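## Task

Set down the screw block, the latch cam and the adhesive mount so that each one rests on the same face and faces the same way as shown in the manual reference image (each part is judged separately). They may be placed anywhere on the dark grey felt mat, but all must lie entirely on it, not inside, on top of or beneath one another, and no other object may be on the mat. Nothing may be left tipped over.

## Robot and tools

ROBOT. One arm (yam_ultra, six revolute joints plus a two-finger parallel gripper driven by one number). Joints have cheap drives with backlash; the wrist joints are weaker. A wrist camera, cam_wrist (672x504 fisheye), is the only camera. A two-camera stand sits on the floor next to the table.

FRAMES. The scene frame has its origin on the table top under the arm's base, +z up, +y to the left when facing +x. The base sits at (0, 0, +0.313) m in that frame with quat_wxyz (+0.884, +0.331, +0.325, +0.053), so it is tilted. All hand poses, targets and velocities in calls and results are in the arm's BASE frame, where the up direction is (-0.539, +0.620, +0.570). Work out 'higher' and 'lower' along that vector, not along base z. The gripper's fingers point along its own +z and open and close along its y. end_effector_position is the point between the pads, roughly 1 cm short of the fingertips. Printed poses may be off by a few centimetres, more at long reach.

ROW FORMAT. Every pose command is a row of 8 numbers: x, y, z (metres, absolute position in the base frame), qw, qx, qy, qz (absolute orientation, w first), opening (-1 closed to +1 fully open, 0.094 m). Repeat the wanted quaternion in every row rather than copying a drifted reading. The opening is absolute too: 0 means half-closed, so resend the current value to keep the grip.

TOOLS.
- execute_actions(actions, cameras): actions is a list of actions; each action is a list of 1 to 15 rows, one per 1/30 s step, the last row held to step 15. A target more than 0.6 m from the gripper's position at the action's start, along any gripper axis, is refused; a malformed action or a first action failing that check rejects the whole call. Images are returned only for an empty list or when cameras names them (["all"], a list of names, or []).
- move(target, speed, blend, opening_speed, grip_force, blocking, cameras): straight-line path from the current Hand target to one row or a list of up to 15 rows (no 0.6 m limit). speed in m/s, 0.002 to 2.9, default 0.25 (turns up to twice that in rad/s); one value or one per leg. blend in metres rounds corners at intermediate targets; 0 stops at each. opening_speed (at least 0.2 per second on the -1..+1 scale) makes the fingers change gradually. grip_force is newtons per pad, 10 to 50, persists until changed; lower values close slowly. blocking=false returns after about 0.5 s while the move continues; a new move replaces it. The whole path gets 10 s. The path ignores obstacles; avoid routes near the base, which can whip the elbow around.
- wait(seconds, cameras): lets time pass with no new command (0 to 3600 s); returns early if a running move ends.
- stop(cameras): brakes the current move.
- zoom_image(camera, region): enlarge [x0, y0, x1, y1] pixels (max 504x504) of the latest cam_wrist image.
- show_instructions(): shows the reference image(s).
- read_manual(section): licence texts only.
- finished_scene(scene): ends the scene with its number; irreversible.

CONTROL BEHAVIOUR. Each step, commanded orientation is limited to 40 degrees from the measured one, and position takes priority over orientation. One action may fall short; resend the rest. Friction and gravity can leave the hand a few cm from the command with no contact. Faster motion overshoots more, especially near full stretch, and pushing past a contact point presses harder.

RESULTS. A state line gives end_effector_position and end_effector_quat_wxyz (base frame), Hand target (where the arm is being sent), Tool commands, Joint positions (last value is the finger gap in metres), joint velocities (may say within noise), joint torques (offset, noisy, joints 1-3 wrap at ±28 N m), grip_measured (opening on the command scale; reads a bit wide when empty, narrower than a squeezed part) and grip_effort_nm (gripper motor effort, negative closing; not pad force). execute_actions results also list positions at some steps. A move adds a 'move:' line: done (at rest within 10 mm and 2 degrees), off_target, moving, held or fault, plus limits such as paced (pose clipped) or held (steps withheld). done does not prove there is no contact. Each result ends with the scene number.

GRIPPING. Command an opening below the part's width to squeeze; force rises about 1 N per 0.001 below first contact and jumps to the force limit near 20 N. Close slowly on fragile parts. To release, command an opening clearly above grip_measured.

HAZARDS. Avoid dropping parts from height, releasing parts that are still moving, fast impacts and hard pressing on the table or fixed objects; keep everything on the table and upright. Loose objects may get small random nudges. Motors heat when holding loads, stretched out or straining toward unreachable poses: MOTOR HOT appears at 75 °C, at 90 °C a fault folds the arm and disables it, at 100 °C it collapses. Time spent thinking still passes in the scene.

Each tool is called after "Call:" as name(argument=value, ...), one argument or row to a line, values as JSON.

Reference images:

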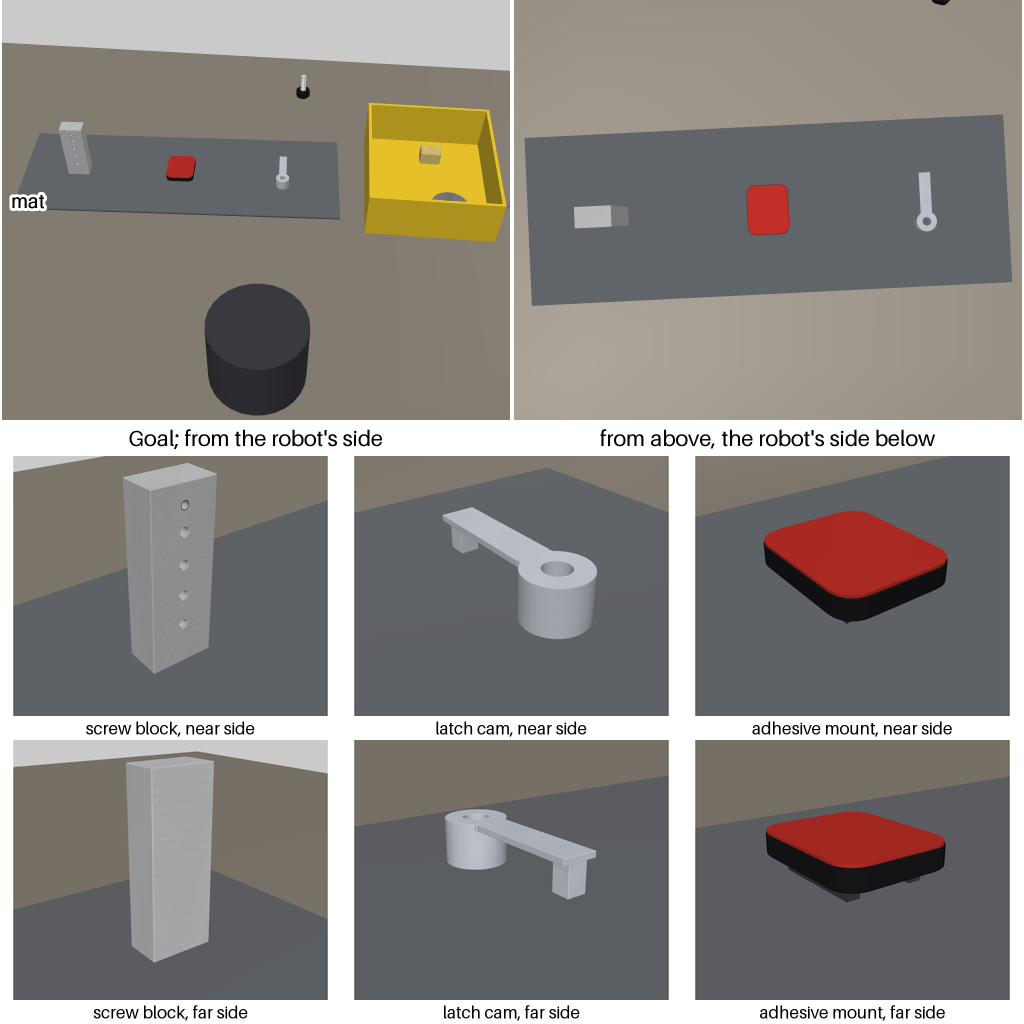

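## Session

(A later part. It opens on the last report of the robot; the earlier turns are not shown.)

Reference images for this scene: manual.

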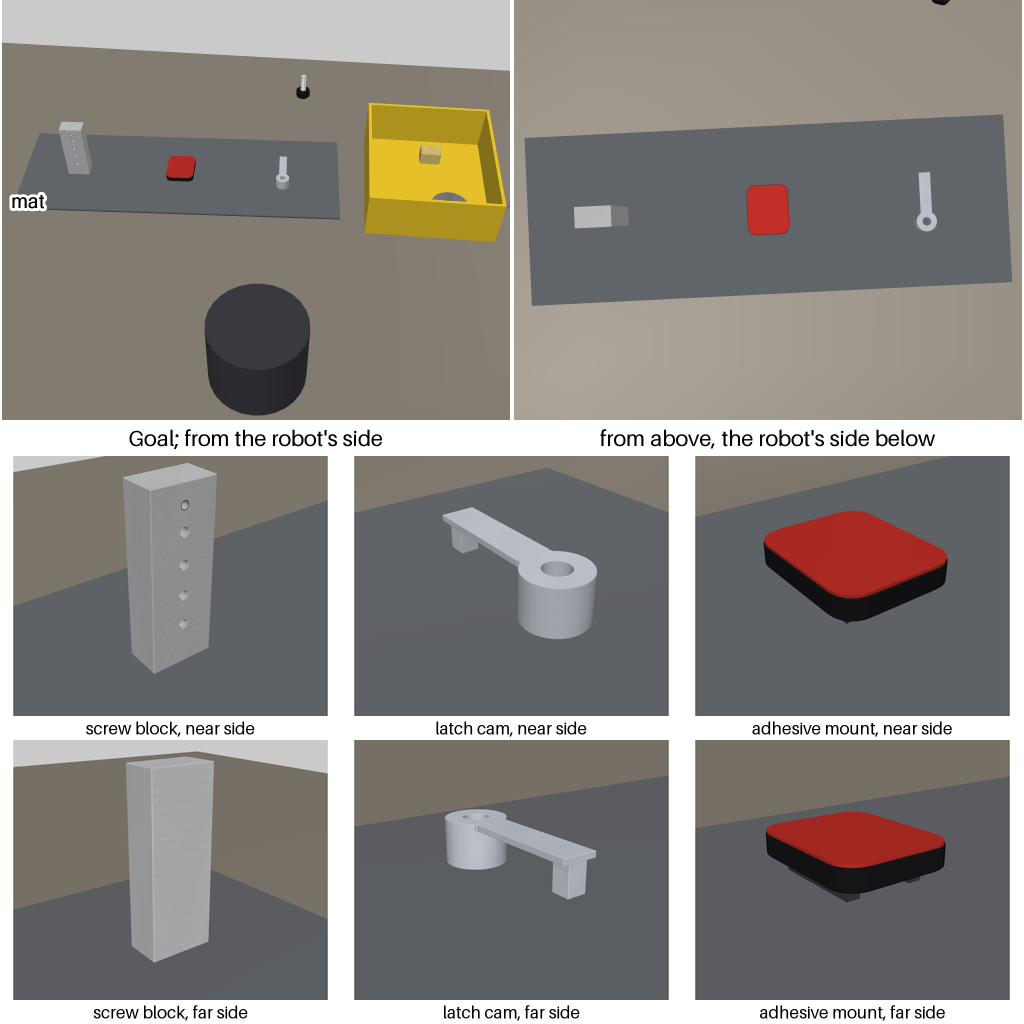

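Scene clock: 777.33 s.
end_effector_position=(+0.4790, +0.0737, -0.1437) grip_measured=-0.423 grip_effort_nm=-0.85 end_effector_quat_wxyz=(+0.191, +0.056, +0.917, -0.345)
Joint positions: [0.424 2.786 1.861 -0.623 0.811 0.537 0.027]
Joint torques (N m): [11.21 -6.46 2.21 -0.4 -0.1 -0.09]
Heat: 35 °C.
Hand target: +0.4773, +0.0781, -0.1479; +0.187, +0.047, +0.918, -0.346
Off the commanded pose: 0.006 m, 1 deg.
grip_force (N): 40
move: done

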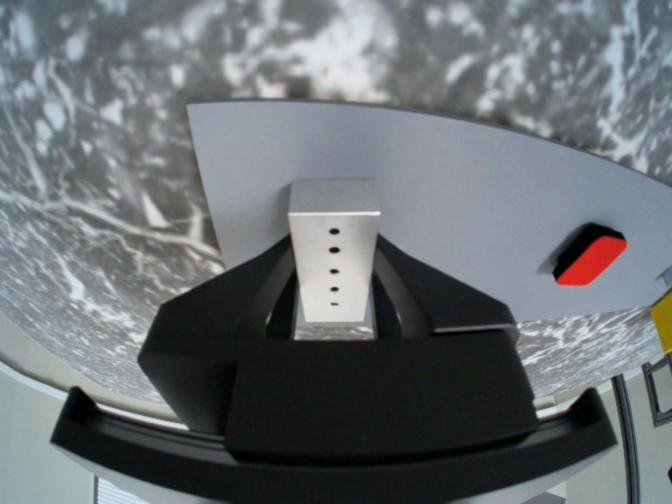

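Call:
move(
  target=[
    [0.4456,0.1160,-0.1132,0.1875,0.0483,0.9182,-0.3456,-0.55],
    [0.4353,0.1284,-0.0925,0.5743,-0.5878,0.5580,-0.1152,-0.55],
  ],
  speed=[0.2,0.4],
  blend=[0.02,0],
  cameras=["cam_wrist"],
)

Scene clock: 801.40 s.
end_effector_position=(+0.4353, +0.1179, -0.1012) grip_measured=-0.424 grip_effort_nm=-0.85 end_effector_quat_wxyz=(+0.552, -0.575, +0.592, -0.124)
Joint positions: [0.099 2.653 0.745 1.502 -0.419 -1.164 0.027]
Joint torques (N m): [6.6 -3.82 -1.63 0.94 -0.95 -0.13]
Heat: 36 °C.
Hand target: +0.4336, +0.1272, -0.0951; +0.570, -0.584, +0.566, -0.113
Off the commanded pose: 0.014 m, 5 deg.
grip_force (N): 40
move: off_target

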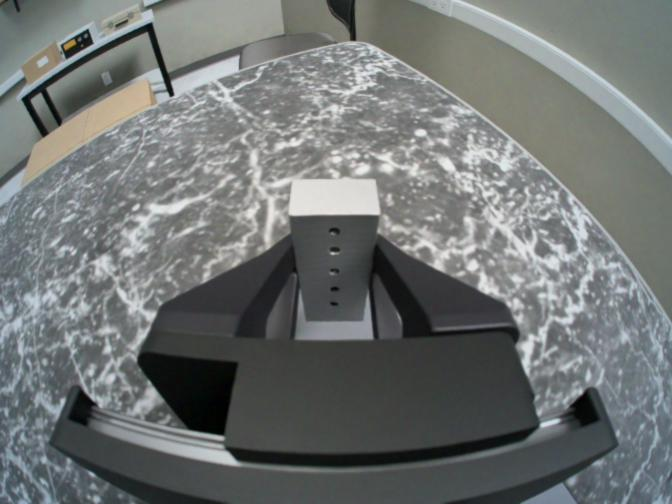

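Call:
move(
  target=[0.4553,0.1102,-0.1038,0.5959,-0.5999,0.5232,-0.1063,-0.55],
  speed=0.12,
)

Scene clock: 812.43 s.
end_effector_position=(+0.4607, +0.1005, -0.1035) grip_measured=-0.424 grip_effort_nm=-0.85 end_effector_quat_wxyz=(+0.587, -0.588, +0.543, -0.124)
Joint positions: [-0.002 2.735 0.888 1.502 -0.591 -1.23 0.027]
Joint torques (N m): [6.78 -3.71 -1.76 0.7 -0.95 -0.12]
Heat: 34 °C.
Hand target: +0.4553, +0.1102, -0.1038; +0.596, -0.599, +0.524, -0.105
Off the commanded pose: 0.011 m, 3 deg.
grip_force (N): 40
move: off_target

Call:
move(
  target=[0.4613,0.1035,-0.1148,0.5890,-0.5960,0.5343,-0.1091,-0.55],
  speed=0.08,
)

Scene clock: 817.27 s.
end_effector_position=(+0.4665, +0.0960, -0.1099) grip_measured=-0.424 grip_effort_nm=-0.85 end_effector_quat_wxyz=(+0.587, -0.589, +0.540, -0.132)
Joint positions: [-0.012 2.765 0.924 1.502 -0.591 -1.244 0.027]
Joint torques (N m): [6.71 -3.73 -1.77 0.51 -0.82 -0.13]
Heat: 34 °C.
Hand target: +0.4611, +0.1033, -0.1146; +0.588, -0.599, +0.531, -0.113
Off the commanded pose: 0.010 m, 3 deg.
grip_force (N): 40
move: off_target

Call:
move(
  target=[0.4640,0.1004,-0.1177,0.5808,-0.5914,0.5476,-0.1125,-0.55],
  speed=0.06,
)

Scene clock: 822.43 s.
end_effector_position=(+0.4660, +0.0960, -0.1112) grip_measured=-0.424 grip_effort_nm=-0.85 end_effector_quat_wxyz=(+0.585, -0.589, +0.542, -0.130)
Joint positions: [-0.012 2.765 0.924 1.496 -0.591 -1.244 0.027]
Joint torques (N m): [6.94 -4.21 -1.62 0.39 -0.55 0.1]
Heat: 34 °C.
Hand target: +0.4638, +0.1003, -0.1173; +0.581, -0.591, +0.547, -0.113
Off the commanded pose: 0.008 m, 2 deg.
grip_force (N): 40
move: done

Call:
move(
  target=[0.4672,0.0967,-0.1211,0.5808,-0.5914,0.5476,-0.1125,-0.55],
  speed=0.06,
)

Scene clock: 824.57 s.
end_effector_position=(+0.4725, +0.0920, -0.1106) grip_measured=-0.424 grip_effort_nm=-0.85 end_effector_quat_wxyz=(+0.587, -0.586, +0.542, -0.136)
Joint positions: [-0.02 2.771 0.947 1.488 -0.591 -1.244 0.027]
Joint torques (N m): [6.72 -3.6 -1.77 0.34 -0.65 0.05]
Heat: 34 °C.
Hand target: +0.4670, +0.0966, -0.1206; +0.581, -0.591, +0.548, -0.113
Off the commanded pose: 0.013 m, 3 deg.
grip_force (N): 40
move: off_target

Call:
move(
  target=[0.4673,0.0925,-0.1270,0.5808,-0.5914,0.5476,-0.1125,-0.55],
  speed=0.05,
)

Scene clock: 827.67 s.
end_effector_position=(+0.4715, +0.0932, -0.1149) grip_measured=-0.424 grip_effort_nm=-0.85 end_effector_quat_wxyz=(+0.589, -0.588, +0.538, -0.128)
Joint positions: [-0.024 2.789 0.962 1.488 -0.613 -1.244 0.027]
Joint torques (N m): [6 -3.03 -1.7 0.37 -0.56 -0.02]
Heat: 34 °C.
Hand target: +0.4669, +0.0927, -0.1267; +0.581, -0.591, +0.548, -0.112
Off the commanded pose: 0.013 m, 2 deg.
grip_force (N): 40
move: off_target

Call:
move(
  target=[0.4695,0.0900,-0.1293,0.5808,-0.5914,0.5476,-0.1125,-0.55],
  speed=0.05,
  cameras=["cam_wrist"],
)

Scene clock: 830.70 s.
end_effector_position=(+0.4722, +0.0934, -0.1155) grip_measured=-0.424 grip_effort_nm=-0.85 end_effector_quat_wxyz=(+0.593, -0.589, +0.535, -0.123)
Joint positions: [-0.03 2.797 0.974 1.488 -0.632 -1.241 0.027]
Joint torques (N m): [5.79 -3.04 -1.58 0.31 -0.44 -0.07]
Heat: 33 °C.
Hand target: +0.4691, +0.0898, -0.1289; +0.581, -0.590, +0.549, -0.112
Off the commanded pose: 0.014 m, 2 deg.
grip_force (N): 40
move: off_target

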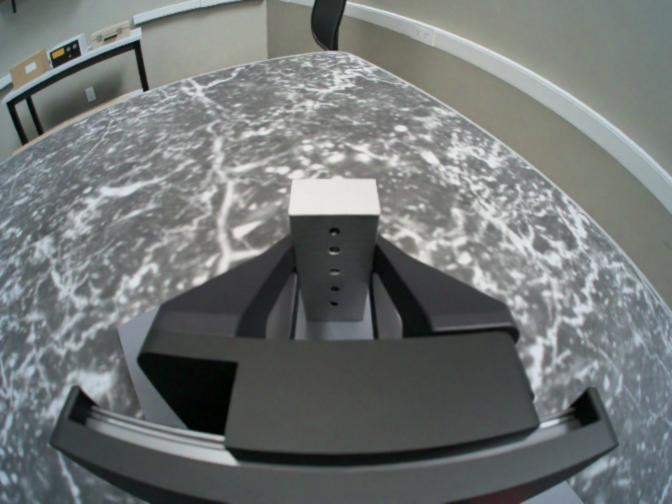

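Call:
move(
  target=[
    [0.4695,0.0900,-0.1293,0.5808,-0.5914,0.5476,-0.1125,-0.1],
    [0.4462,0.0730,-0.1214,0.5808,-0.5914,0.5476,-0.1125,-0.1],
    [0.3866,0.0807,-0.0779,0.4499,-0.5355,0.6719,-0.2437,-0.1],
    [0.4003,0.1493,-0.0518,0.2271,-0.4374,0.7761,-0.3935,-0.1],
    [0.4298,0.1538,-0.0726,0.1586,-0.4015,0.7929,-0.4301,-0.1],
  ],
  speed=[0.1,0.08,0.25,0.35,0.25],
  blend=[0,0.01,0.03,0.03,0],
  opening_speed=0.5,
  cameras=["cam_wrist"],
)

Scene clock: 856.10 s.
end_effector_position=(+0.4306, +0.1451, -0.0696) grip_measured=-0.102 grip_effort_nm=0.09 end_effector_quat_wxyz=(+0.158, -0.400, +0.793, -0.432)
Joint positions: [0.648 2.436 1.359 -0.261 0.937 -0.405 0.042]
Joint torques (N m): [11.14 -6.16 3.25 -0.04 0.01 0.11]
Heat: 34 °C.
Hand target: +0.4288, +0.1532, -0.0707; +0.159, -0.405, +0.790, -0.432
Off the commanded pose: 0.009 m, 0 deg.
grip_force (N): 40
move: done

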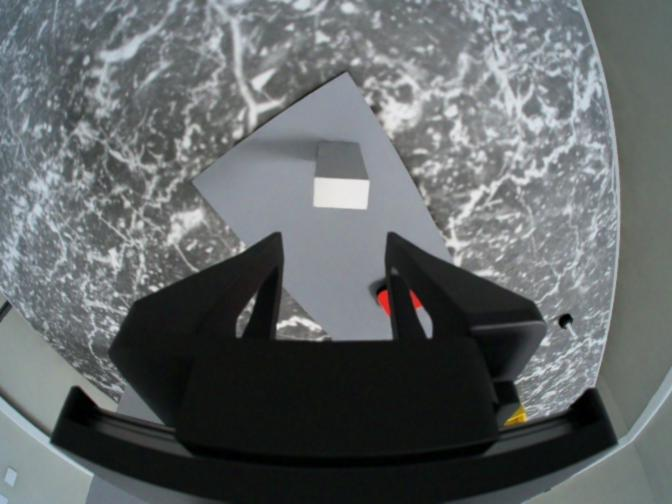

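Call:
zoom_image(
  camera="cam_wrist",
  region=[280, 120, 420, 230],
)

Scaled by 3.600 from the camera's image (finer frame: 960x720).

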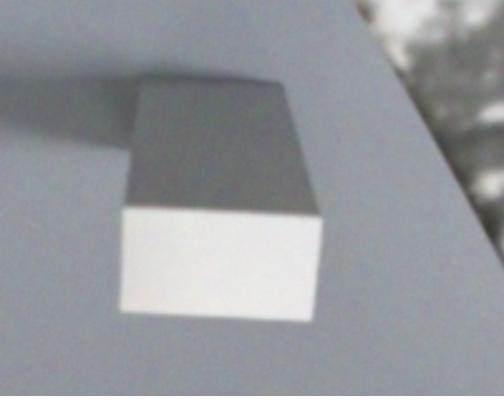

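Call:
move(
  target=[
    [0.4533,0.1358,-0.0922,0.1706,-0.3803,0.8021,-0.4276,-0.1],
    [0.4708,0.1156,-0.1107,0.1706,-0.3803,0.8021,-0.4276,-0.1],
  ],
  speed=[0.15,0.08],
  blend=[0.01,0],
  cameras=["cam_wrist"],
)

Scene clock: 867.80 s.
end_effector_position=(+0.4714, +0.1094, -0.1070) grip_measured=-0.101 grip_effort_nm=0.07 end_effector_quat_wxyz=(+0.168, -0.370, +0.804, -0.434)
Joint positions: [0.526 2.574 1.42 -0.04 0.915 -0.524 0.042]
Joint torques (N m): [10.59 -6.83 1.13 0.21 -0.15 -0.12]
Heat: 35 °C.
Hand target: +0.4705, +0.1157, -0.1108; +0.171, -0.380, +0.803, -0.427
Off the commanded pose: 0.007 m, 1 deg.
grip_force (N): 40
move: done

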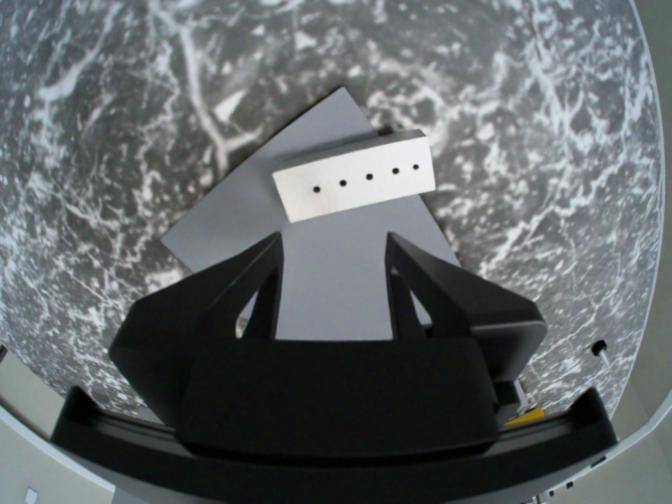

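Call:
move(
  target=[
    [0.4398,0.1513,-0.0780,0.1706,-0.3803,0.8021,-0.4276,-0.05],
    [0.4740,0.1348,-0.0926,0.2658,0.2497,0.9012,-0.2341,-0.05],
  ],
  speed=[0.25,0.4],
  blend=[0.03,0],
  cameras=["cam_wrist"],
)

Scene clock: 892.07 s.
end_effector_position=(+0.4776, +0.1322, -0.0896) grip_measured=-0.052 grip_effort_nm=0.08 end_effector_quat_wxyz=(+0.275, +0.249, +0.900, -0.230)
Joint positions: [0.513 2.632 1.836 -0.695 0.73 1.023 0.045]
Joint torques (N m): [11.12 -7.19 3.26 -0.32 -0.17 0.11]
Heat: 36 °C.
Hand target: +0.4763, +0.1359, -0.0922; +0.270, +0.250, +0.901, -0.229
Off the commanded pose: 0.005 m, 1 deg.
grip_force (N): 40
move: done; blend cut to 0.0287 m at target 1

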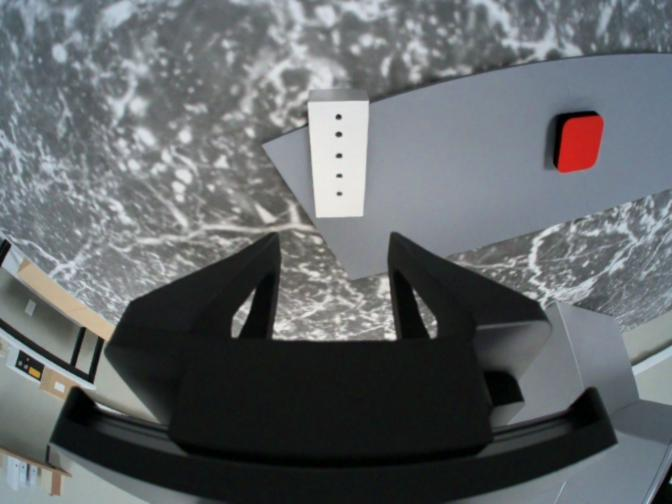

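Call:
move(
  target=[
    [0.4991,0.1132,-0.1120,0.2658,0.2497,0.9012,-0.2341,-0.05],
    [0.5151,0.0949,-0.1288,0.2658,0.2497,0.9012,-0.2341,-0.05],
    [0.5151,0.0949,-0.1288,0.2658,0.2497,0.9012,-0.2341,-0.55],
    [0.4802,0.1349,-0.0921,0.2658,0.2497,0.9012,-0.2341,-0.55],
  ],
  speed=[0.15,0.08,0.05,0.15],
  blend=[0.01,0,0,0],
  grip_force=40,
  cameras=["cam_wrist"],
)

Scene clock: 906.80 s.
end_effector_position=(+0.4858, +0.1151, -0.1042) grip_measured=-0.422 grip_effort_nm=-0.85 end_effector_quat_wxyz=(+0.259, +0.264, +0.898, -0.239)
Joint positions: [0.47 2.692 1.902 -0.719 0.717 1.019 0.027]
Joint torques (N m): [14.63 -10.88 1.39 -0.46 -0.07 0.11]
Heat: 37 °C.
Hand target: +0.4806, +0.1346, -0.0925; +0.266, +0.249, +0.901, -0.234
Off the commanded pose: 0.024 m, 2 deg.
grip_force (N): 40
move: off_target

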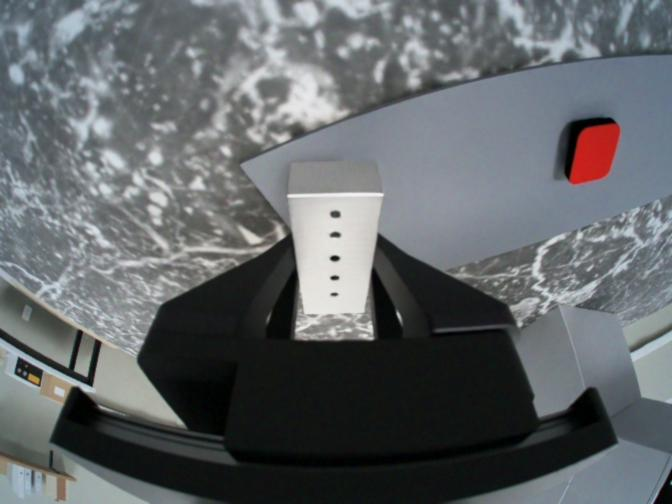

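Call:
move(
  target=[
    [0.4426,0.1531,-0.0773,0.4815,-0.1969,0.7821,-0.3433,-0.55],
    [0.4413,0.1237,-0.0993,0.5890,-0.5960,0.5343,-0.1091,-0.55],
  ],
  speed=[0.35,0.4],
  blend=[0.05,0],
  cameras=["cam_wrist"],
)

Scene clock: 917.43 s.
end_effector_position=(+0.4418, +0.1138, -0.1082) grip_measured=-0.422 grip_effort_nm=-0.85 end_effector_quat_wxyz=(+0.567, -0.583, +0.571, -0.116)
Joint positions: [0.058 2.71 0.806 1.517 -0.504 -1.192 0.027]
Joint torques (N m): [6.54 -3.59 -1.74 0.96 -0.95 -0.13]
Heat: 38 °C.
Hand target: +0.4395, +0.1225, -0.1020; +0.585, -0.592, +0.544, -0.107
Off the commanded pose: 0.013 m, 5 deg.
grip_force (N): 40
move: off_target

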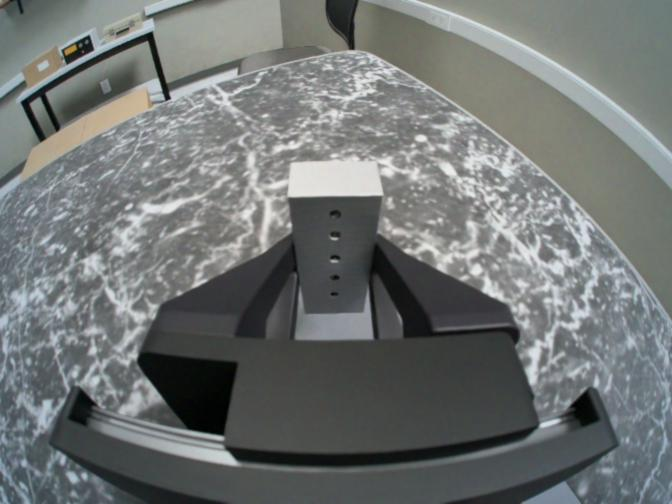

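Call:
move(
  target=[0.4577,0.1027,-0.1161,0.5808,-0.5914,0.5476,-0.1125,-0.55],
  speed=0.12,
)

Scene clock: 923.30 s.
end_effector_position=(+0.4649, +0.0917, -0.1089) grip_measured=-0.422 grip_effort_nm=-0.85 end_effector_quat_wxyz=(+0.580, -0.576, +0.558, -0.141)
Joint positions: [-0.005 2.754 0.896 1.517 -0.542 -1.221 0.027]
Joint torques (N m): [6.87 -3.66 -1.76 0.42 -0.94 -0.12]
Heat: 37 °C.
Hand target: +0.4574, +0.1023, -0.1158; +0.581, -0.591, +0.548, -0.113
Off the commanded pose: 0.015 m, 4 deg.
grip_force (N): 40
move: off_target

Call:
move(
  target=[0.4620,0.0977,-0.1207,0.5860,-0.5940,0.5400,-0.1110,-0.55],
  speed=0.08,
)

Scene clock: 926.73 s.
end_effector_position=(+0.4694, +0.0876, -0.1127) grip_measured=-0.422 grip_effort_nm=-0.85 end_effector_quat_wxyz=(+0.586, -0.583, +0.545, -0.144)
Joint positions: [-0.025 2.782 0.934 1.517 -0.577 -1.245 0.027]
Joint torques (N m): [6.72 -3.64 -1.78 0.38 -0.95 -0.13]
Heat: 36 °C.
Hand target: +0.4618, +0.0975, -0.1199; +0.586, -0.596, +0.536, -0.115
Off the commanded pose: 0.015 m, 4 deg.
grip_force (N): 40
move: off_target

Call:
move(
  target=[0.4652,0.0940,-0.1241,0.5899,-0.5752,0.5607,-0.0906,-0.55],
  speed=0.06,
)

Scene clock: 931.77 s.
end_effector_position=(+0.4724, +0.0855, -0.1157) grip_measured=-0.422 grip_effort_nm=-0.85 end_effector_quat_wxyz=(+0.590, -0.567, +0.561, -0.124)
Joint positions: [-0.034 2.794 0.955 1.505 -0.59 -1.189 0.027]
Joint torques (N m): [6.49 -3.49 -1.8 0.37 -0.93 0.11]
Heat: 36 °C.
Hand target: +0.4648, +0.0939, -0.1238; +0.590, -0.574, +0.561, -0.091
Off the commanded pose: 0.014 m, 4 deg.
grip_force (N): 40
move: off_target

Call:
move(
  target=[0.4674,0.0915,-0.1264,0.5899,-0.5752,0.5607,-0.0906,-0.55],
  speed=0.05,
)

Scene clock: 934.43 s.
end_effector_position=(+0.4736, +0.0863, -0.1159) grip_measured=-0.422 grip_effort_nm=-0.85 end_effector_quat_wxyz=(+0.595, -0.568, +0.557, -0.119)
Joint positions: [-0.039 2.801 0.969 1.503 -0.611 -1.185 0.027]
Joint torques (N m): [6.32 -3.4 -1.7 0.33 -0.79 0.08]
Heat: 36 °C.
Hand target: +0.4671, +0.0915, -0.1258; +0.590, -0.573, +0.561, -0.090
Off the commanded pose: 0.013 m, 3 deg.
grip_force (N): 40
move: off_target

Call:
move(
  target=[0.4696,0.0890,-0.1287,0.5899,-0.5752,0.5607,-0.0906,-0.55],
  speed=0.05,
  cameras=["cam_wrist"],
)

Scene clock: 936.47 s.
end_effector_position=(+0.4746, +0.0867, -0.1165) grip_measured=-0.422 grip_effort_nm=-0.85 end_effector_quat_wxyz=(+0.598, -0.569, +0.553, -0.113)
Joint positions: [-0.044 2.809 0.983 1.5 -0.631 -1.182 0.027]
Joint torques (N m): [6.09 -3.28 -1.66 0.27 -0.66 -0.01]
Heat: 35 °C.
Hand target: +0.4692, +0.0887, -0.1284; +0.590, -0.573, +0.562, -0.090
Off the commanded pose: 0.013 m, 3 deg.
grip_force (N): 40
move: off_target

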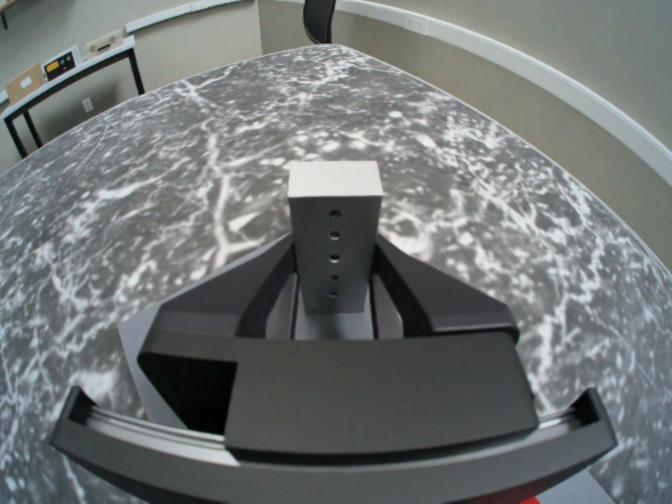

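Call:
move(
  target=[
    [0.4696,0.0890,-0.1287,0.5899,-0.5752,0.5607,-0.0906,-0.05],
    [0.4462,0.0730,-0.1214,0.5899,-0.5752,0.5607,-0.0906,-0.05],
    [0.3866,0.0807,-0.0779,0.4499,-0.5355,0.6719,-0.2437,-0.05],
    [0.4003,0.1493,-0.0518,0.2271,-0.4374,0.7761,-0.3935,-0.05],
    [0.4389,0.1481,-0.0754,0.1666,-0.3874,0.7991,-0.4285,-0.05],
  ],
  speed=[0.1,0.08,0.3,0.4,0.3],
  blend=[0,0.01,0.03,0.03,0],
  opening_speed=0.5,
  cameras=["cam_wrist"],
)

Scene clock: 947.90 s.
end_effector_position=(+0.4378, +0.1463, -0.0718) grip_measured=-0.052 grip_effort_nm=0.08 end_effector_quat_wxyz=(+0.170, -0.392, +0.795, -0.431)
Joint positions: [0.641 2.45 1.368 -0.219 0.937 -0.412 0.045]
Joint torques (N m): [9.84 -6.2 3.21 -0.02 0 0.11]
Heat: 35 °C.
Hand target: +0.4381, +0.1480, -0.0733; +0.167, -0.392, +0.795, -0.431
Off the commanded pose: 0.004 m, 1 deg.
grip_force (N): 40
move: done

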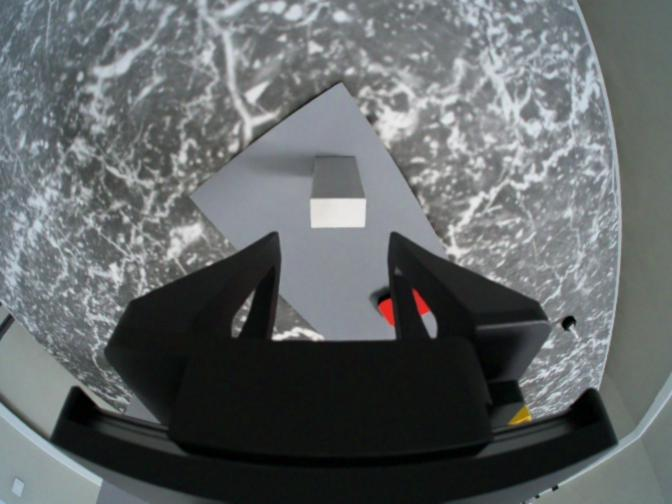

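Call:
move(
  target=[
    [0.4508,0.1317,-0.0901,0.1666,-0.3874,0.7991,-0.4285,-0.05],
    [0.4697,0.1100,-0.1100,0.1666,-0.3874,0.7991,-0.4285,-0.05],
    [0.4697,0.1100,-0.1100,0.1666,-0.3874,0.7991,-0.4285,-0.55],
  ],
  speed=[0.15,0.08,0.05],
  blend=[0.01,0,0],
  grip_force=40,
  cameras=["cam_wrist"],
)

Scene clock: 956.90 s.
end_effector_position=(+0.4650, +0.1026, -0.1073) grip_measured=-0.415 grip_effort_nm=-0.85 end_effector_quat_wxyz=(+0.159, -0.379, +0.802, -0.435)
Joint positions: [0.519 2.556 1.38 -0.026 0.911 -0.546 0.027]
Joint torques (N m): [10.06 -6.22 2.11 0.3 -0.16 -0.13]
Heat: 36 °C.
Hand target: +0.4691, +0.1098, -0.1101; +0.168, -0.383, +0.802, -0.427
Off the commanded pose: 0.009 m, 2 deg.
grip_force (N): 40
move: done

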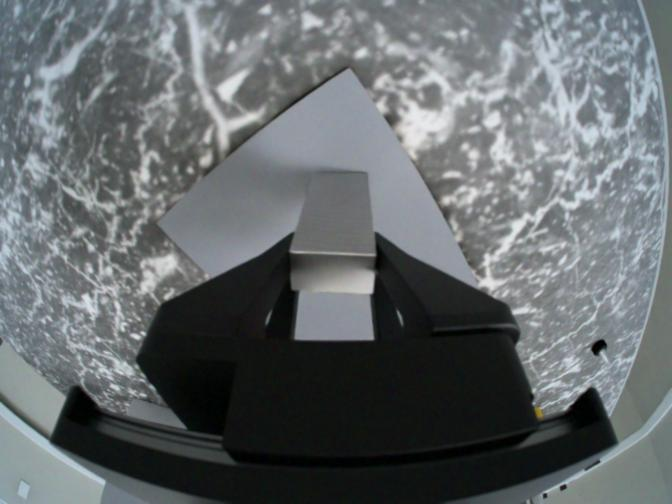

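Call:
move(
  target=[
    [0.4508,0.1317,-0.0901,0.1666,-0.3874,0.7991,-0.4285,-0.55],
    [0.4407,0.1329,-0.0922,0.3470,0.0180,0.8738,-0.3403,-0.55],
  ],
  speed=[0.15,0.35],
  blend=[0.01,0],
  cameras=["cam_wrist"],
)

Scene clock: 964.17 s.
end_effector_position=(+0.4453, +0.1129, -0.0952) grip_measured=-0.415 grip_effort_nm=-0.85 end_effector_quat_wxyz=(+0.334, +0.030, +0.879, -0.339)
Joint positions: [0.576 2.532 1.387 -0.175 0.971 0.511 0.027]
Joint torques (N m): [14.23 -6.52 2.61 -0.09 0.16 0.11]
Heat: 37 °C.
Hand target: +0.4406, +0.1337, -0.0935; +0.344, +0.012, +0.876, -0.337
Off the commanded pose: 0.021 m, 2 deg.
grip_force (N): 40
move: off_target

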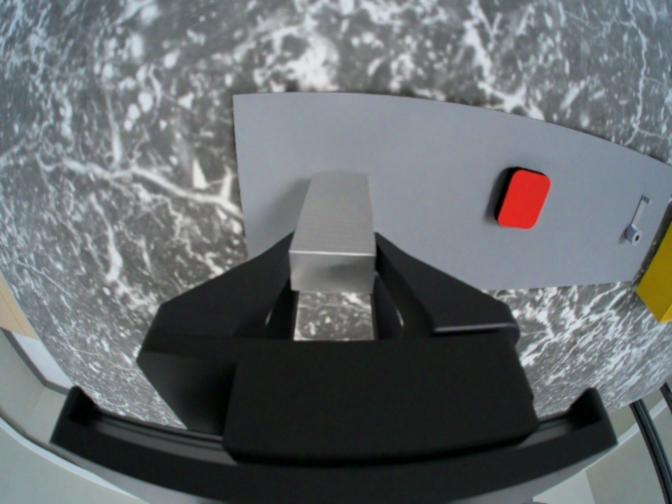

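Call:
move(
  target=[0.4515,0.1205,-0.1036,0.3470,0.0180,0.8738,-0.3403,-0.55],
  speed=0.1,
)

Scene clock: 968.83 s.
end_effector_position=(+0.4458, +0.1129, -0.1070) grip_measured=-0.415 grip_effort_nm=-0.85 end_effector_quat_wxyz=(+0.333, +0.021, +0.878, -0.342)
Joint positions: [0.576 2.568 1.394 -0.138 0.974 0.487 0.027]
Joint torques (N m): [10.59 -6.74 2.35 0.29 0.15 -0.13]
Heat: 38 °C.
Hand target: +0.4514, +0.1204, -0.1033; +0.348, +0.021, +0.874, -0.340
Off the commanded pose: 0.010 m, 2 deg.
grip_force (N): 40
move: done

Call:
move(
  target=[0.4605,0.1109,-0.1084,0.3470,0.0180,0.8738,-0.3403,-0.55],
  speed=0.08,
)

Scene clock: 971.80 s.
end_effector_position=(+0.4561, +0.1037, -0.1090) grip_measured=-0.415 grip_effort_nm=-0.85 end_effector_quat_wxyz=(+0.335, +0.017, +0.876, -0.346)
Joint positions: [0.546 2.582 1.398 -0.078 0.974 0.421 0.027]
Joint torques (N m): [10.51 -6.48 2.02 0.3 0.05 -0.13]
Heat: 38 °C.
Hand target: +0.4603, +0.1109, -0.1084; +0.346, +0.015, +0.874, -0.341
Off the commanded pose: 0.008 m, 2 deg.
grip_force (N): 40
move: done

Call:
move(
  target=[0.4632,0.1078,-0.1113,0.3470,0.0180,0.8738,-0.3403,-0.55],
  speed=0.05,
)

Scene clock: 973.93 s.
end_effector_position=(+0.4577, +0.1015, -0.1118) grip_measured=-0.415 grip_effort_nm=-0.85 end_effector_quat_wxyz=(+0.336, +0.018, +0.876, -0.346)
Joint positions: [0.54 2.591 1.398 -0.058 0.974 0.411 0.027]
Joint torques (N m): [10.19 -6.45 2.14 0.31 0.02 -0.13]
Heat: 38 °C.
Hand target: +0.4629, +0.1077, -0.1112; +0.347, +0.018, +0.874, -0.340
Off the commanded pose: 0.008 m, 1 deg.
grip_force (N): 40
move: done

Call:
move(
  target=[0.4654,0.1053,-0.1136,0.3470,0.0180,0.8738,-0.3403,-0.55],
  speed=0.05,
)

Scene clock: 976.10 s.
end_effector_position=(+0.4588, +0.1010, -0.1123) grip_measured=-0.415 grip_effort_nm=-0.85 end_effector_quat_wxyz=(+0.337, +0.018, +0.875, -0.346)
Joint positions: [0.538 2.593 1.398 -0.049 0.974 0.404 0.027]
Joint torques (N m): [9.7 -5.96 2.29 0.38 0 -0.12]
Heat: 38 °C.
Hand target: +0.4652, +0.1054, -0.1134; +0.348, +0.021, +0.874, -0.339
Off the commanded pose: 0.008 m, 1 deg.
grip_force (N): 40
move: done

Call:
move(
  target=[
    [0.4654,0.1053,-0.1136,0.3470,0.0180,0.8738,-0.3403,-0.05],
    [0.4451,0.1286,-0.0922,0.3470,0.0180,0.8738,-0.3403,-0.05],
    [0.4127,0.1658,-0.0580,0.3470,0.0180,0.8738,-0.3403,-0.05],
  ],
  speed=[0.1,0.08,0.25],
  blend=[0,0.01,0],
  opening_speed=0.4,
  cameras=["cam_wrist"],
)

Scene clock: 984.20 s.
end_effector_position=(+0.4138, +0.1496, -0.0653) grip_measured=-0.052 grip_effort_nm=0.08 end_effector_quat_wxyz=(+0.332, +0.024, +0.877, -0.345)
Joint positions: [0.696 2.47 1.431 -0.466 0.998 0.715 0.045]
Joint torques (N m): [12.78 -7.6 3.49 -0.11 0.16 0.11]
Heat: 38 °C.
Hand target: +0.4125, +0.1653, -0.0580; +0.346, +0.015, +0.874, -0.341
Off the commanded pose: 0.018 m, 2 deg.
grip_force (N): 40
move: off_target

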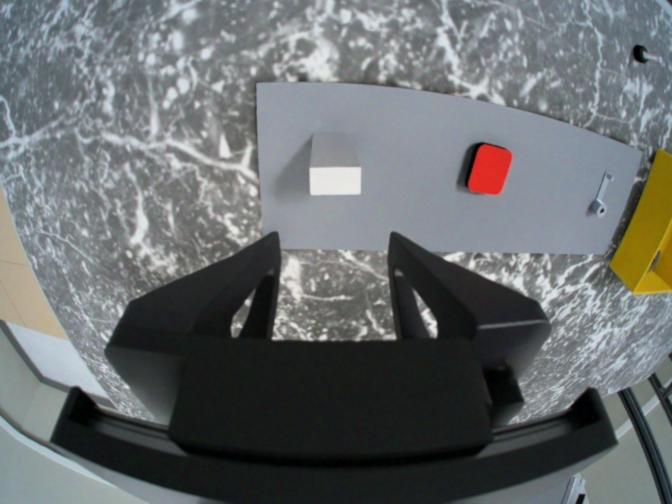

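Call:
zoom_image(
  camera="cam_wrist",
  region=[440, 110, 672, 270],
)

Scaled by 2.172 from the camera's image (finer frame: 960x720).

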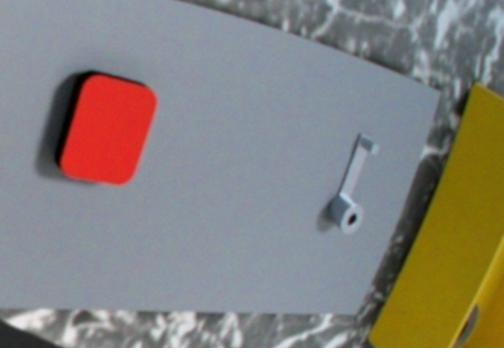

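Call:
move(
  target=[0.3198,-0.0861,0.0492,0.3251,0.0530,0.8842,-0.3311,-0.05],
  speed=0.45,
  cameras=["cam_wrist"],
)

Scene clock: 1003.77 s.
end_effector_position=(+0.3171, -0.0860, +0.0432) grip_measured=-0.052 grip_effort_nm=0.08 end_effector_quat_wxyz=(+0.314, +0.056, +0.888, -0.332)
Joint positions: [0.114 1.508 0.485 0.106 0.748 -0.024 0.045]
Joint torques (N m): [3.07 -6.99 -0.13 0.25 -0.1 -0.12]
Heat: 39 °C.
Hand target: +0.3204, -0.0852, +0.0490; +0.328, +0.058, +0.884, -0.327
Off the commanded pose: 0.007 m, 1 deg.
grip_force (N): 40
move: done

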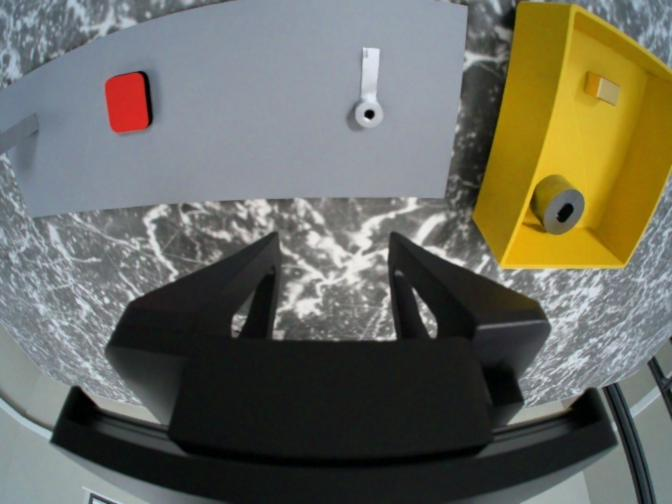

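Call:
zoom_image(
  camera="cam_wrist",
  region=[310, 20, 430, 150],
)

Scaled by 3.877 from the camera's image (finer frame: 960x720).

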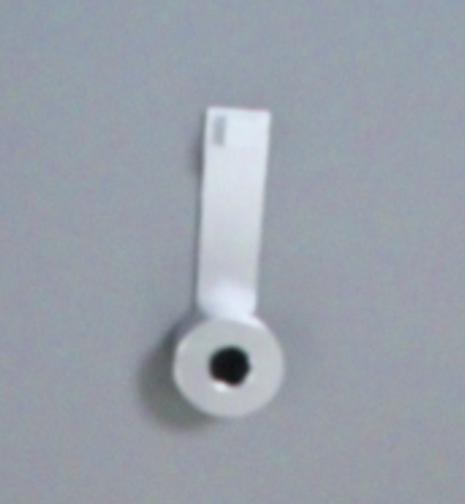

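Call:
show_instructions(
)

Reference images for this scene: manual.

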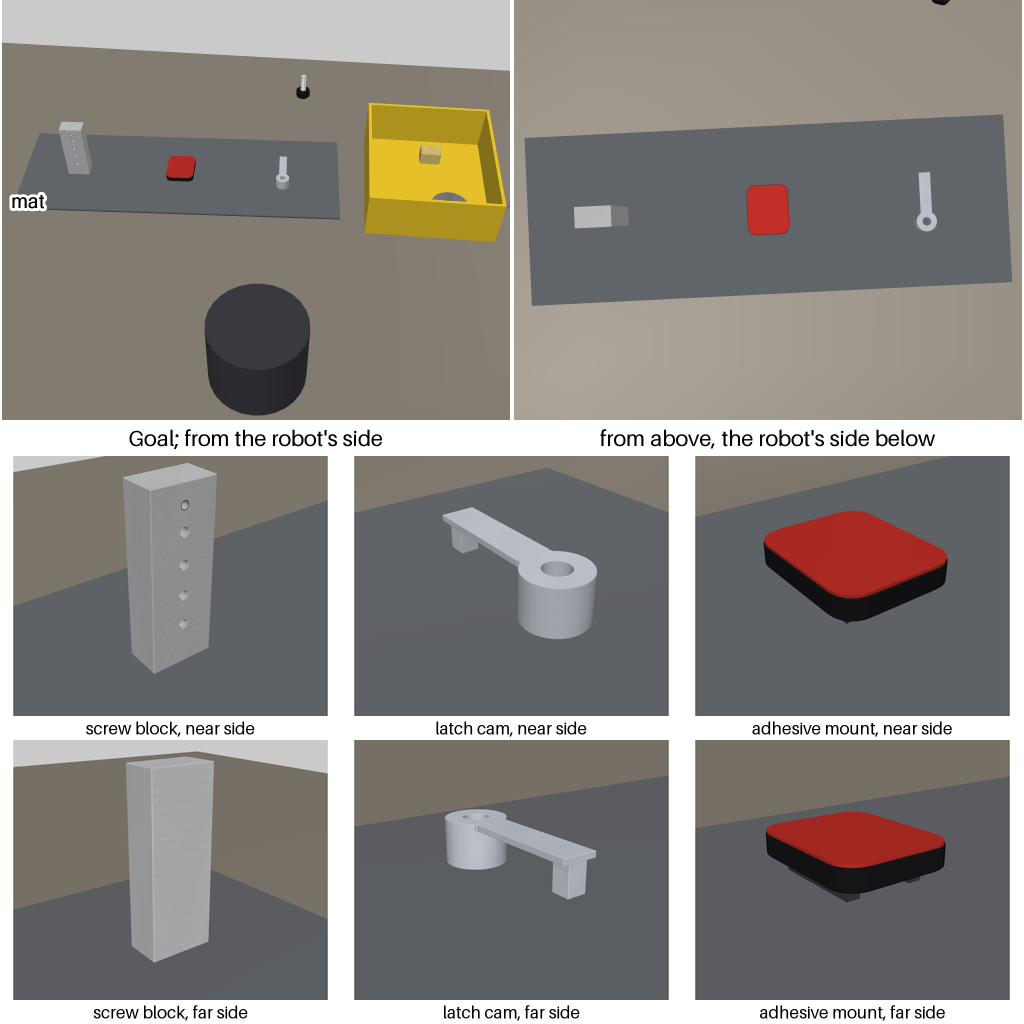

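Call:
move(
  target=[
    [0.3400,-0.0950,0.0480,0.2800,-0.1600,0.8300,-0.4450,-0.05],
    [0.3593,-0.1155,0.0536,-0.1625,-0.4193,0.6685,-0.5924,-0.05],
  ],
  speed=[0.4,0.45],
  blend=[0.03,0],
  cameras=["cam_wrist"],
)

Scene clock: 1330.00 s.
end_effector_position=(+0.3602, -0.1248, +0.0558) grip_measured=-0.052 grip_effort_nm=0.08 end_effector_quat_wxyz=(-0.149, -0.400, +0.683, -0.593)
Joint positions: [0.133 1.976 0.827 0.101 1.274 -1.319 0.045]
Joint torques (N m): [8.14 -5.45 0.14 -0.21 0.38 -0.12]
Heat: 33 °C.
Hand target: +0.3609, -0.1159, +0.0543; -0.157, -0.416, +0.669, -0.595
Off the commanded pose: 0.010 m, 3 deg.
grip_force (N): 40
move: off_target

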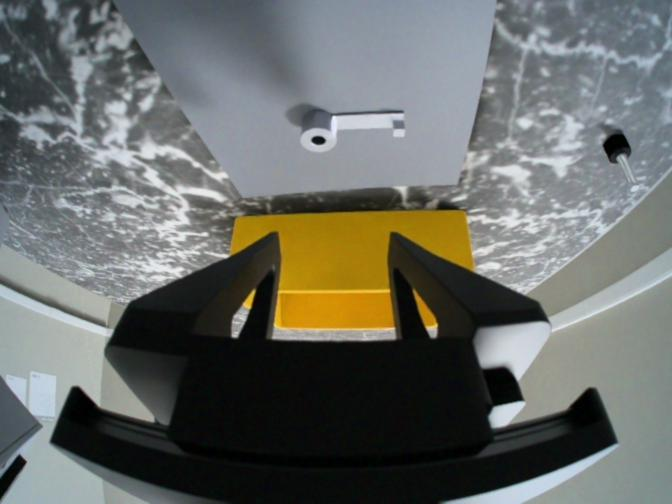

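Call:
move(
  target=[0.3731, -0.1262, 0.0293, -0.1625, -0.4193, 0.6685, -0.5924, -0.05],
  speed=0.12,
  cameras=["cam_wrist"],
)

Scene clock: 1352.37 s.
end_effector_position=(+0.3733, -0.1260, +0.0328) grip_measured=-0.052 grip_effort_nm=0.08 end_effector_quat_wxyz=(-0.164, -0.418, +0.669, -0.593)
Joint positions: [0.125 2.091 0.853 0.242 1.276 -1.423 0.045]
Joint torques (N m): [5.78 -5.76 -0.98 0.11 0.2 -0.13]
Heat: 33 °C.
Hand target: +0.3719, -0.1264, +0.0288; -0.167, -0.422, +0.667, -0.591
Off the commanded pose: 0.004 m, 0 deg.
grip_force (N): 40
move: done

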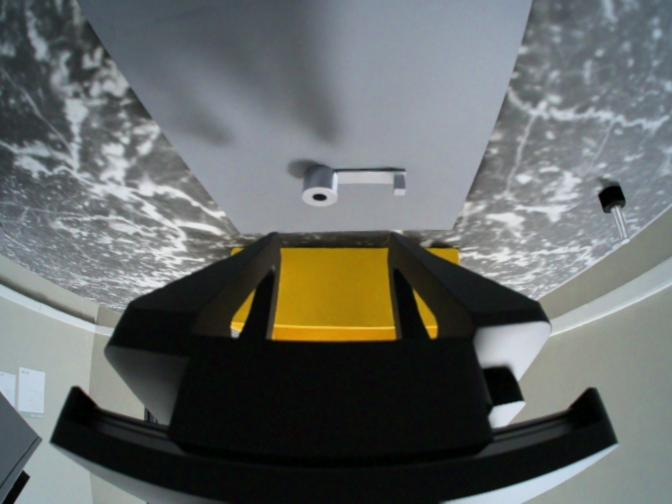

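Call:
zoom_image(
  camera="cam_wrist",
  region=[270, 130, 438, 256],
)

Scaled by 3.000 from the camera's image (finer frame: 960x720).

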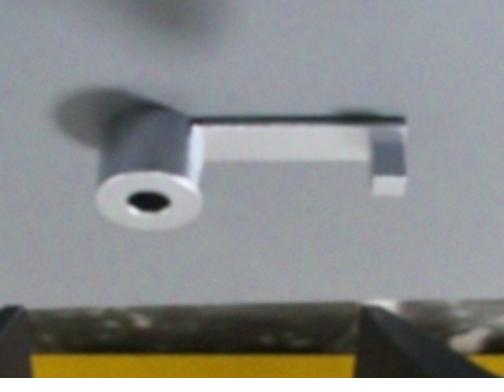

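Call:
move(
  target=[0.3766, -0.1404, 0.0146, -0.1625, -0.4193, 0.6685, -0.5924, -0.05],
  speed=0.1,
  cameras=["cam_wrist"],
)

Scene clock: 1374.27 s.
end_effector_position=(+0.3781, -0.1410, +0.0215) grip_measured=-0.052 grip_effort_nm=0.08 end_effector_quat_wxyz=(-0.161, -0.410, +0.670, -0.597)
Joint positions: [0.08 2.151 0.836 0.443 1.259 -1.537 0.045]
Joint torques (N m): [5.82 -5.48 -1.65 0.23 0.11 -0.13]
Heat: 33 °C.
Hand target: +0.3765, -0.1403, +0.0146; -0.163, -0.419, +0.669, -0.592
Off the commanded pose: 0.007 m, 1 deg.
grip_force (N): 40
move: done

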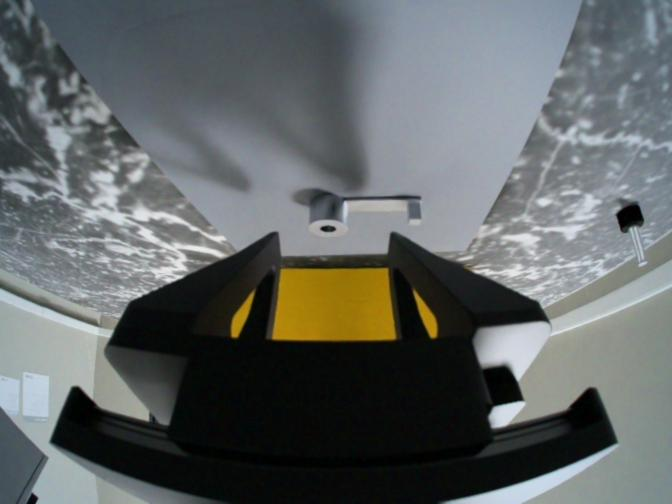

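Call:
move(
  target=[0.3807, -0.1442, 0.0047, -0.1625, -0.4193, 0.6685, -0.5924, -0.05],
  speed=0.06,
  cameras=["cam_wrist"],
)

Scene clock: 1381.03 s.
end_effector_position=(+0.3784, -0.1445, +0.0084) grip_measured=-0.052 grip_effort_nm=0.08 end_effector_quat_wxyz=(-0.166, -0.415, +0.669, -0.594)
Joint positions: [0.069 2.2 0.836 0.506 1.25 -1.567 0.045]
Joint torques (N m): [5.72 -5.52 -0.83 0.23 0.12 -0.12]
Heat: 33 °C.
Hand target: +0.3807, -0.1440, +0.0046; -0.163, -0.420, +0.669, -0.592
Off the commanded pose: 0.004 m, 1 deg.
grip_force (N): 40
move: done

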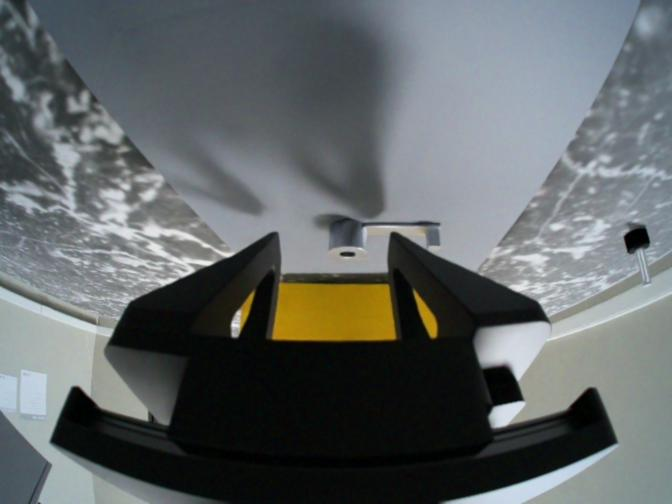

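Call:
move(
  target=[
    [0.3840, -0.1439, 0.0070, -0.1625, -0.4193, 0.6685, -0.5924, -0.05],
    [0.3840, -0.1439, 0.0070, -0.1625, -0.4193, 0.6685, -0.5924, -0.8],
    [0.3570, -0.1129, 0.0355, -0.1625, -0.4193, 0.6685, -0.5924, -0.8],
  ],
  speed=[0.06, 0.06, 0.12],
  opening_speed=0.6,
  cameras=["cam_wrist"],
)

Scene clock: 1391.73 s.
end_effector_position=(+0.3551, -0.1223, +0.0284) grip_measured=-0.798 grip_effort_nm=-0.09 end_effector_quat_wxyz=(-0.166, -0.417, +0.675, -0.586)
Joint positions: [0.143 2.064 0.816 0.14 1.279 -1.31 0.009]
Joint torques (N m): [8.35 -8.02 -0.1 -0.29 0.37 0.11]
Heat: 33 °C.
Hand target: +0.3581, -0.1132, +0.0361; -0.159, -0.418, +0.668, -0.594
Off the commanded pose: 0.012 m, 1 deg.
grip_force (N): 40
move: off_target

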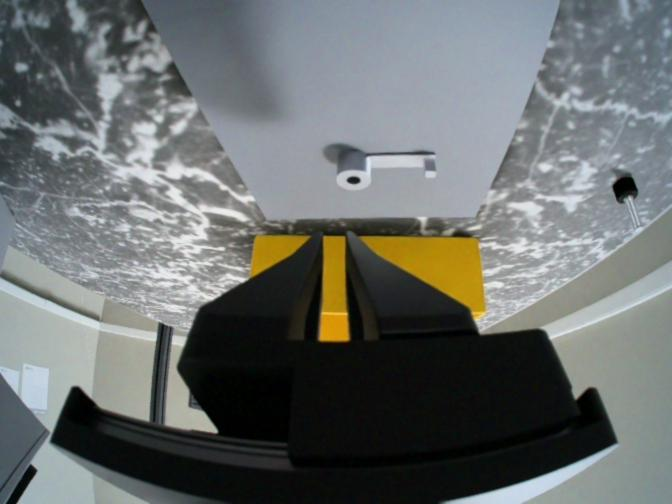

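Call:
move(
  target=[0.3725, -0.1436, 0.0177, -0.1625, -0.4193, 0.6685, -0.5924, -0.05],
  speed=0.1,
  cameras=["cam_wrist"],
)

Call:
zoom_image(
  camera="cam_wrist",
  region=[270, 160, 438, 286],
)

Scene clock: 1408.93 s.
end_effector_position=(+0.3732, -0.1442, +0.0249) grip_measured=-0.052 grip_effort_nm=0.08 end_effector_quat_wxyz=(-0.163, -0.411, +0.670, -0.596)
Joint positions: [0.071 2.129 0.812 0.459 1.254 -1.555 0.045]
Joint torques (N m): [5.63 -5.23 -1.69 0.24 0.12 -0.13]
Heat: 33 °C.
Hand target: +0.3714, -0.1436, +0.0173; -0.165, -0.420, +0.668, -0.591
Off the commanded pose: 0.007 m, 1 deg.
grip_force (N): 40
move: done

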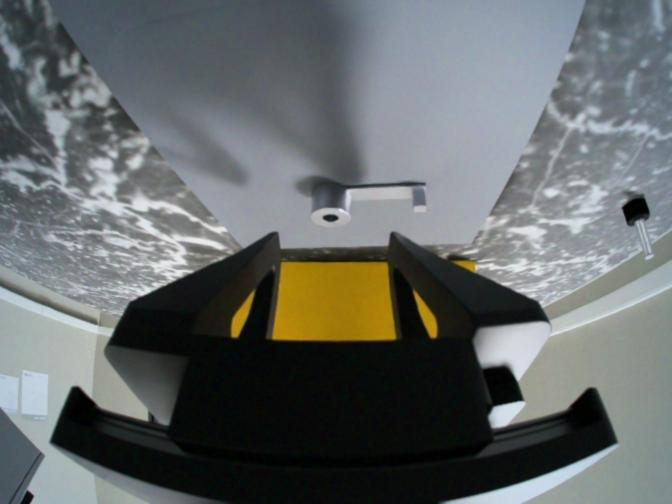

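Scaled by 3.000 from the camera's image (finer frame: 960x720).

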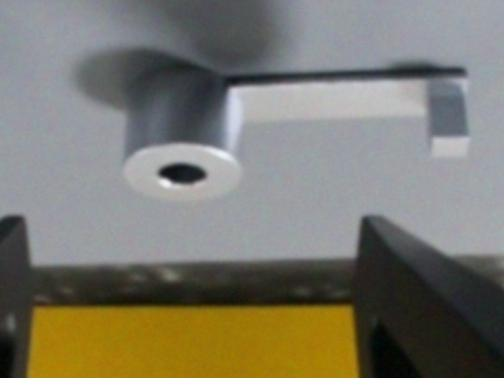

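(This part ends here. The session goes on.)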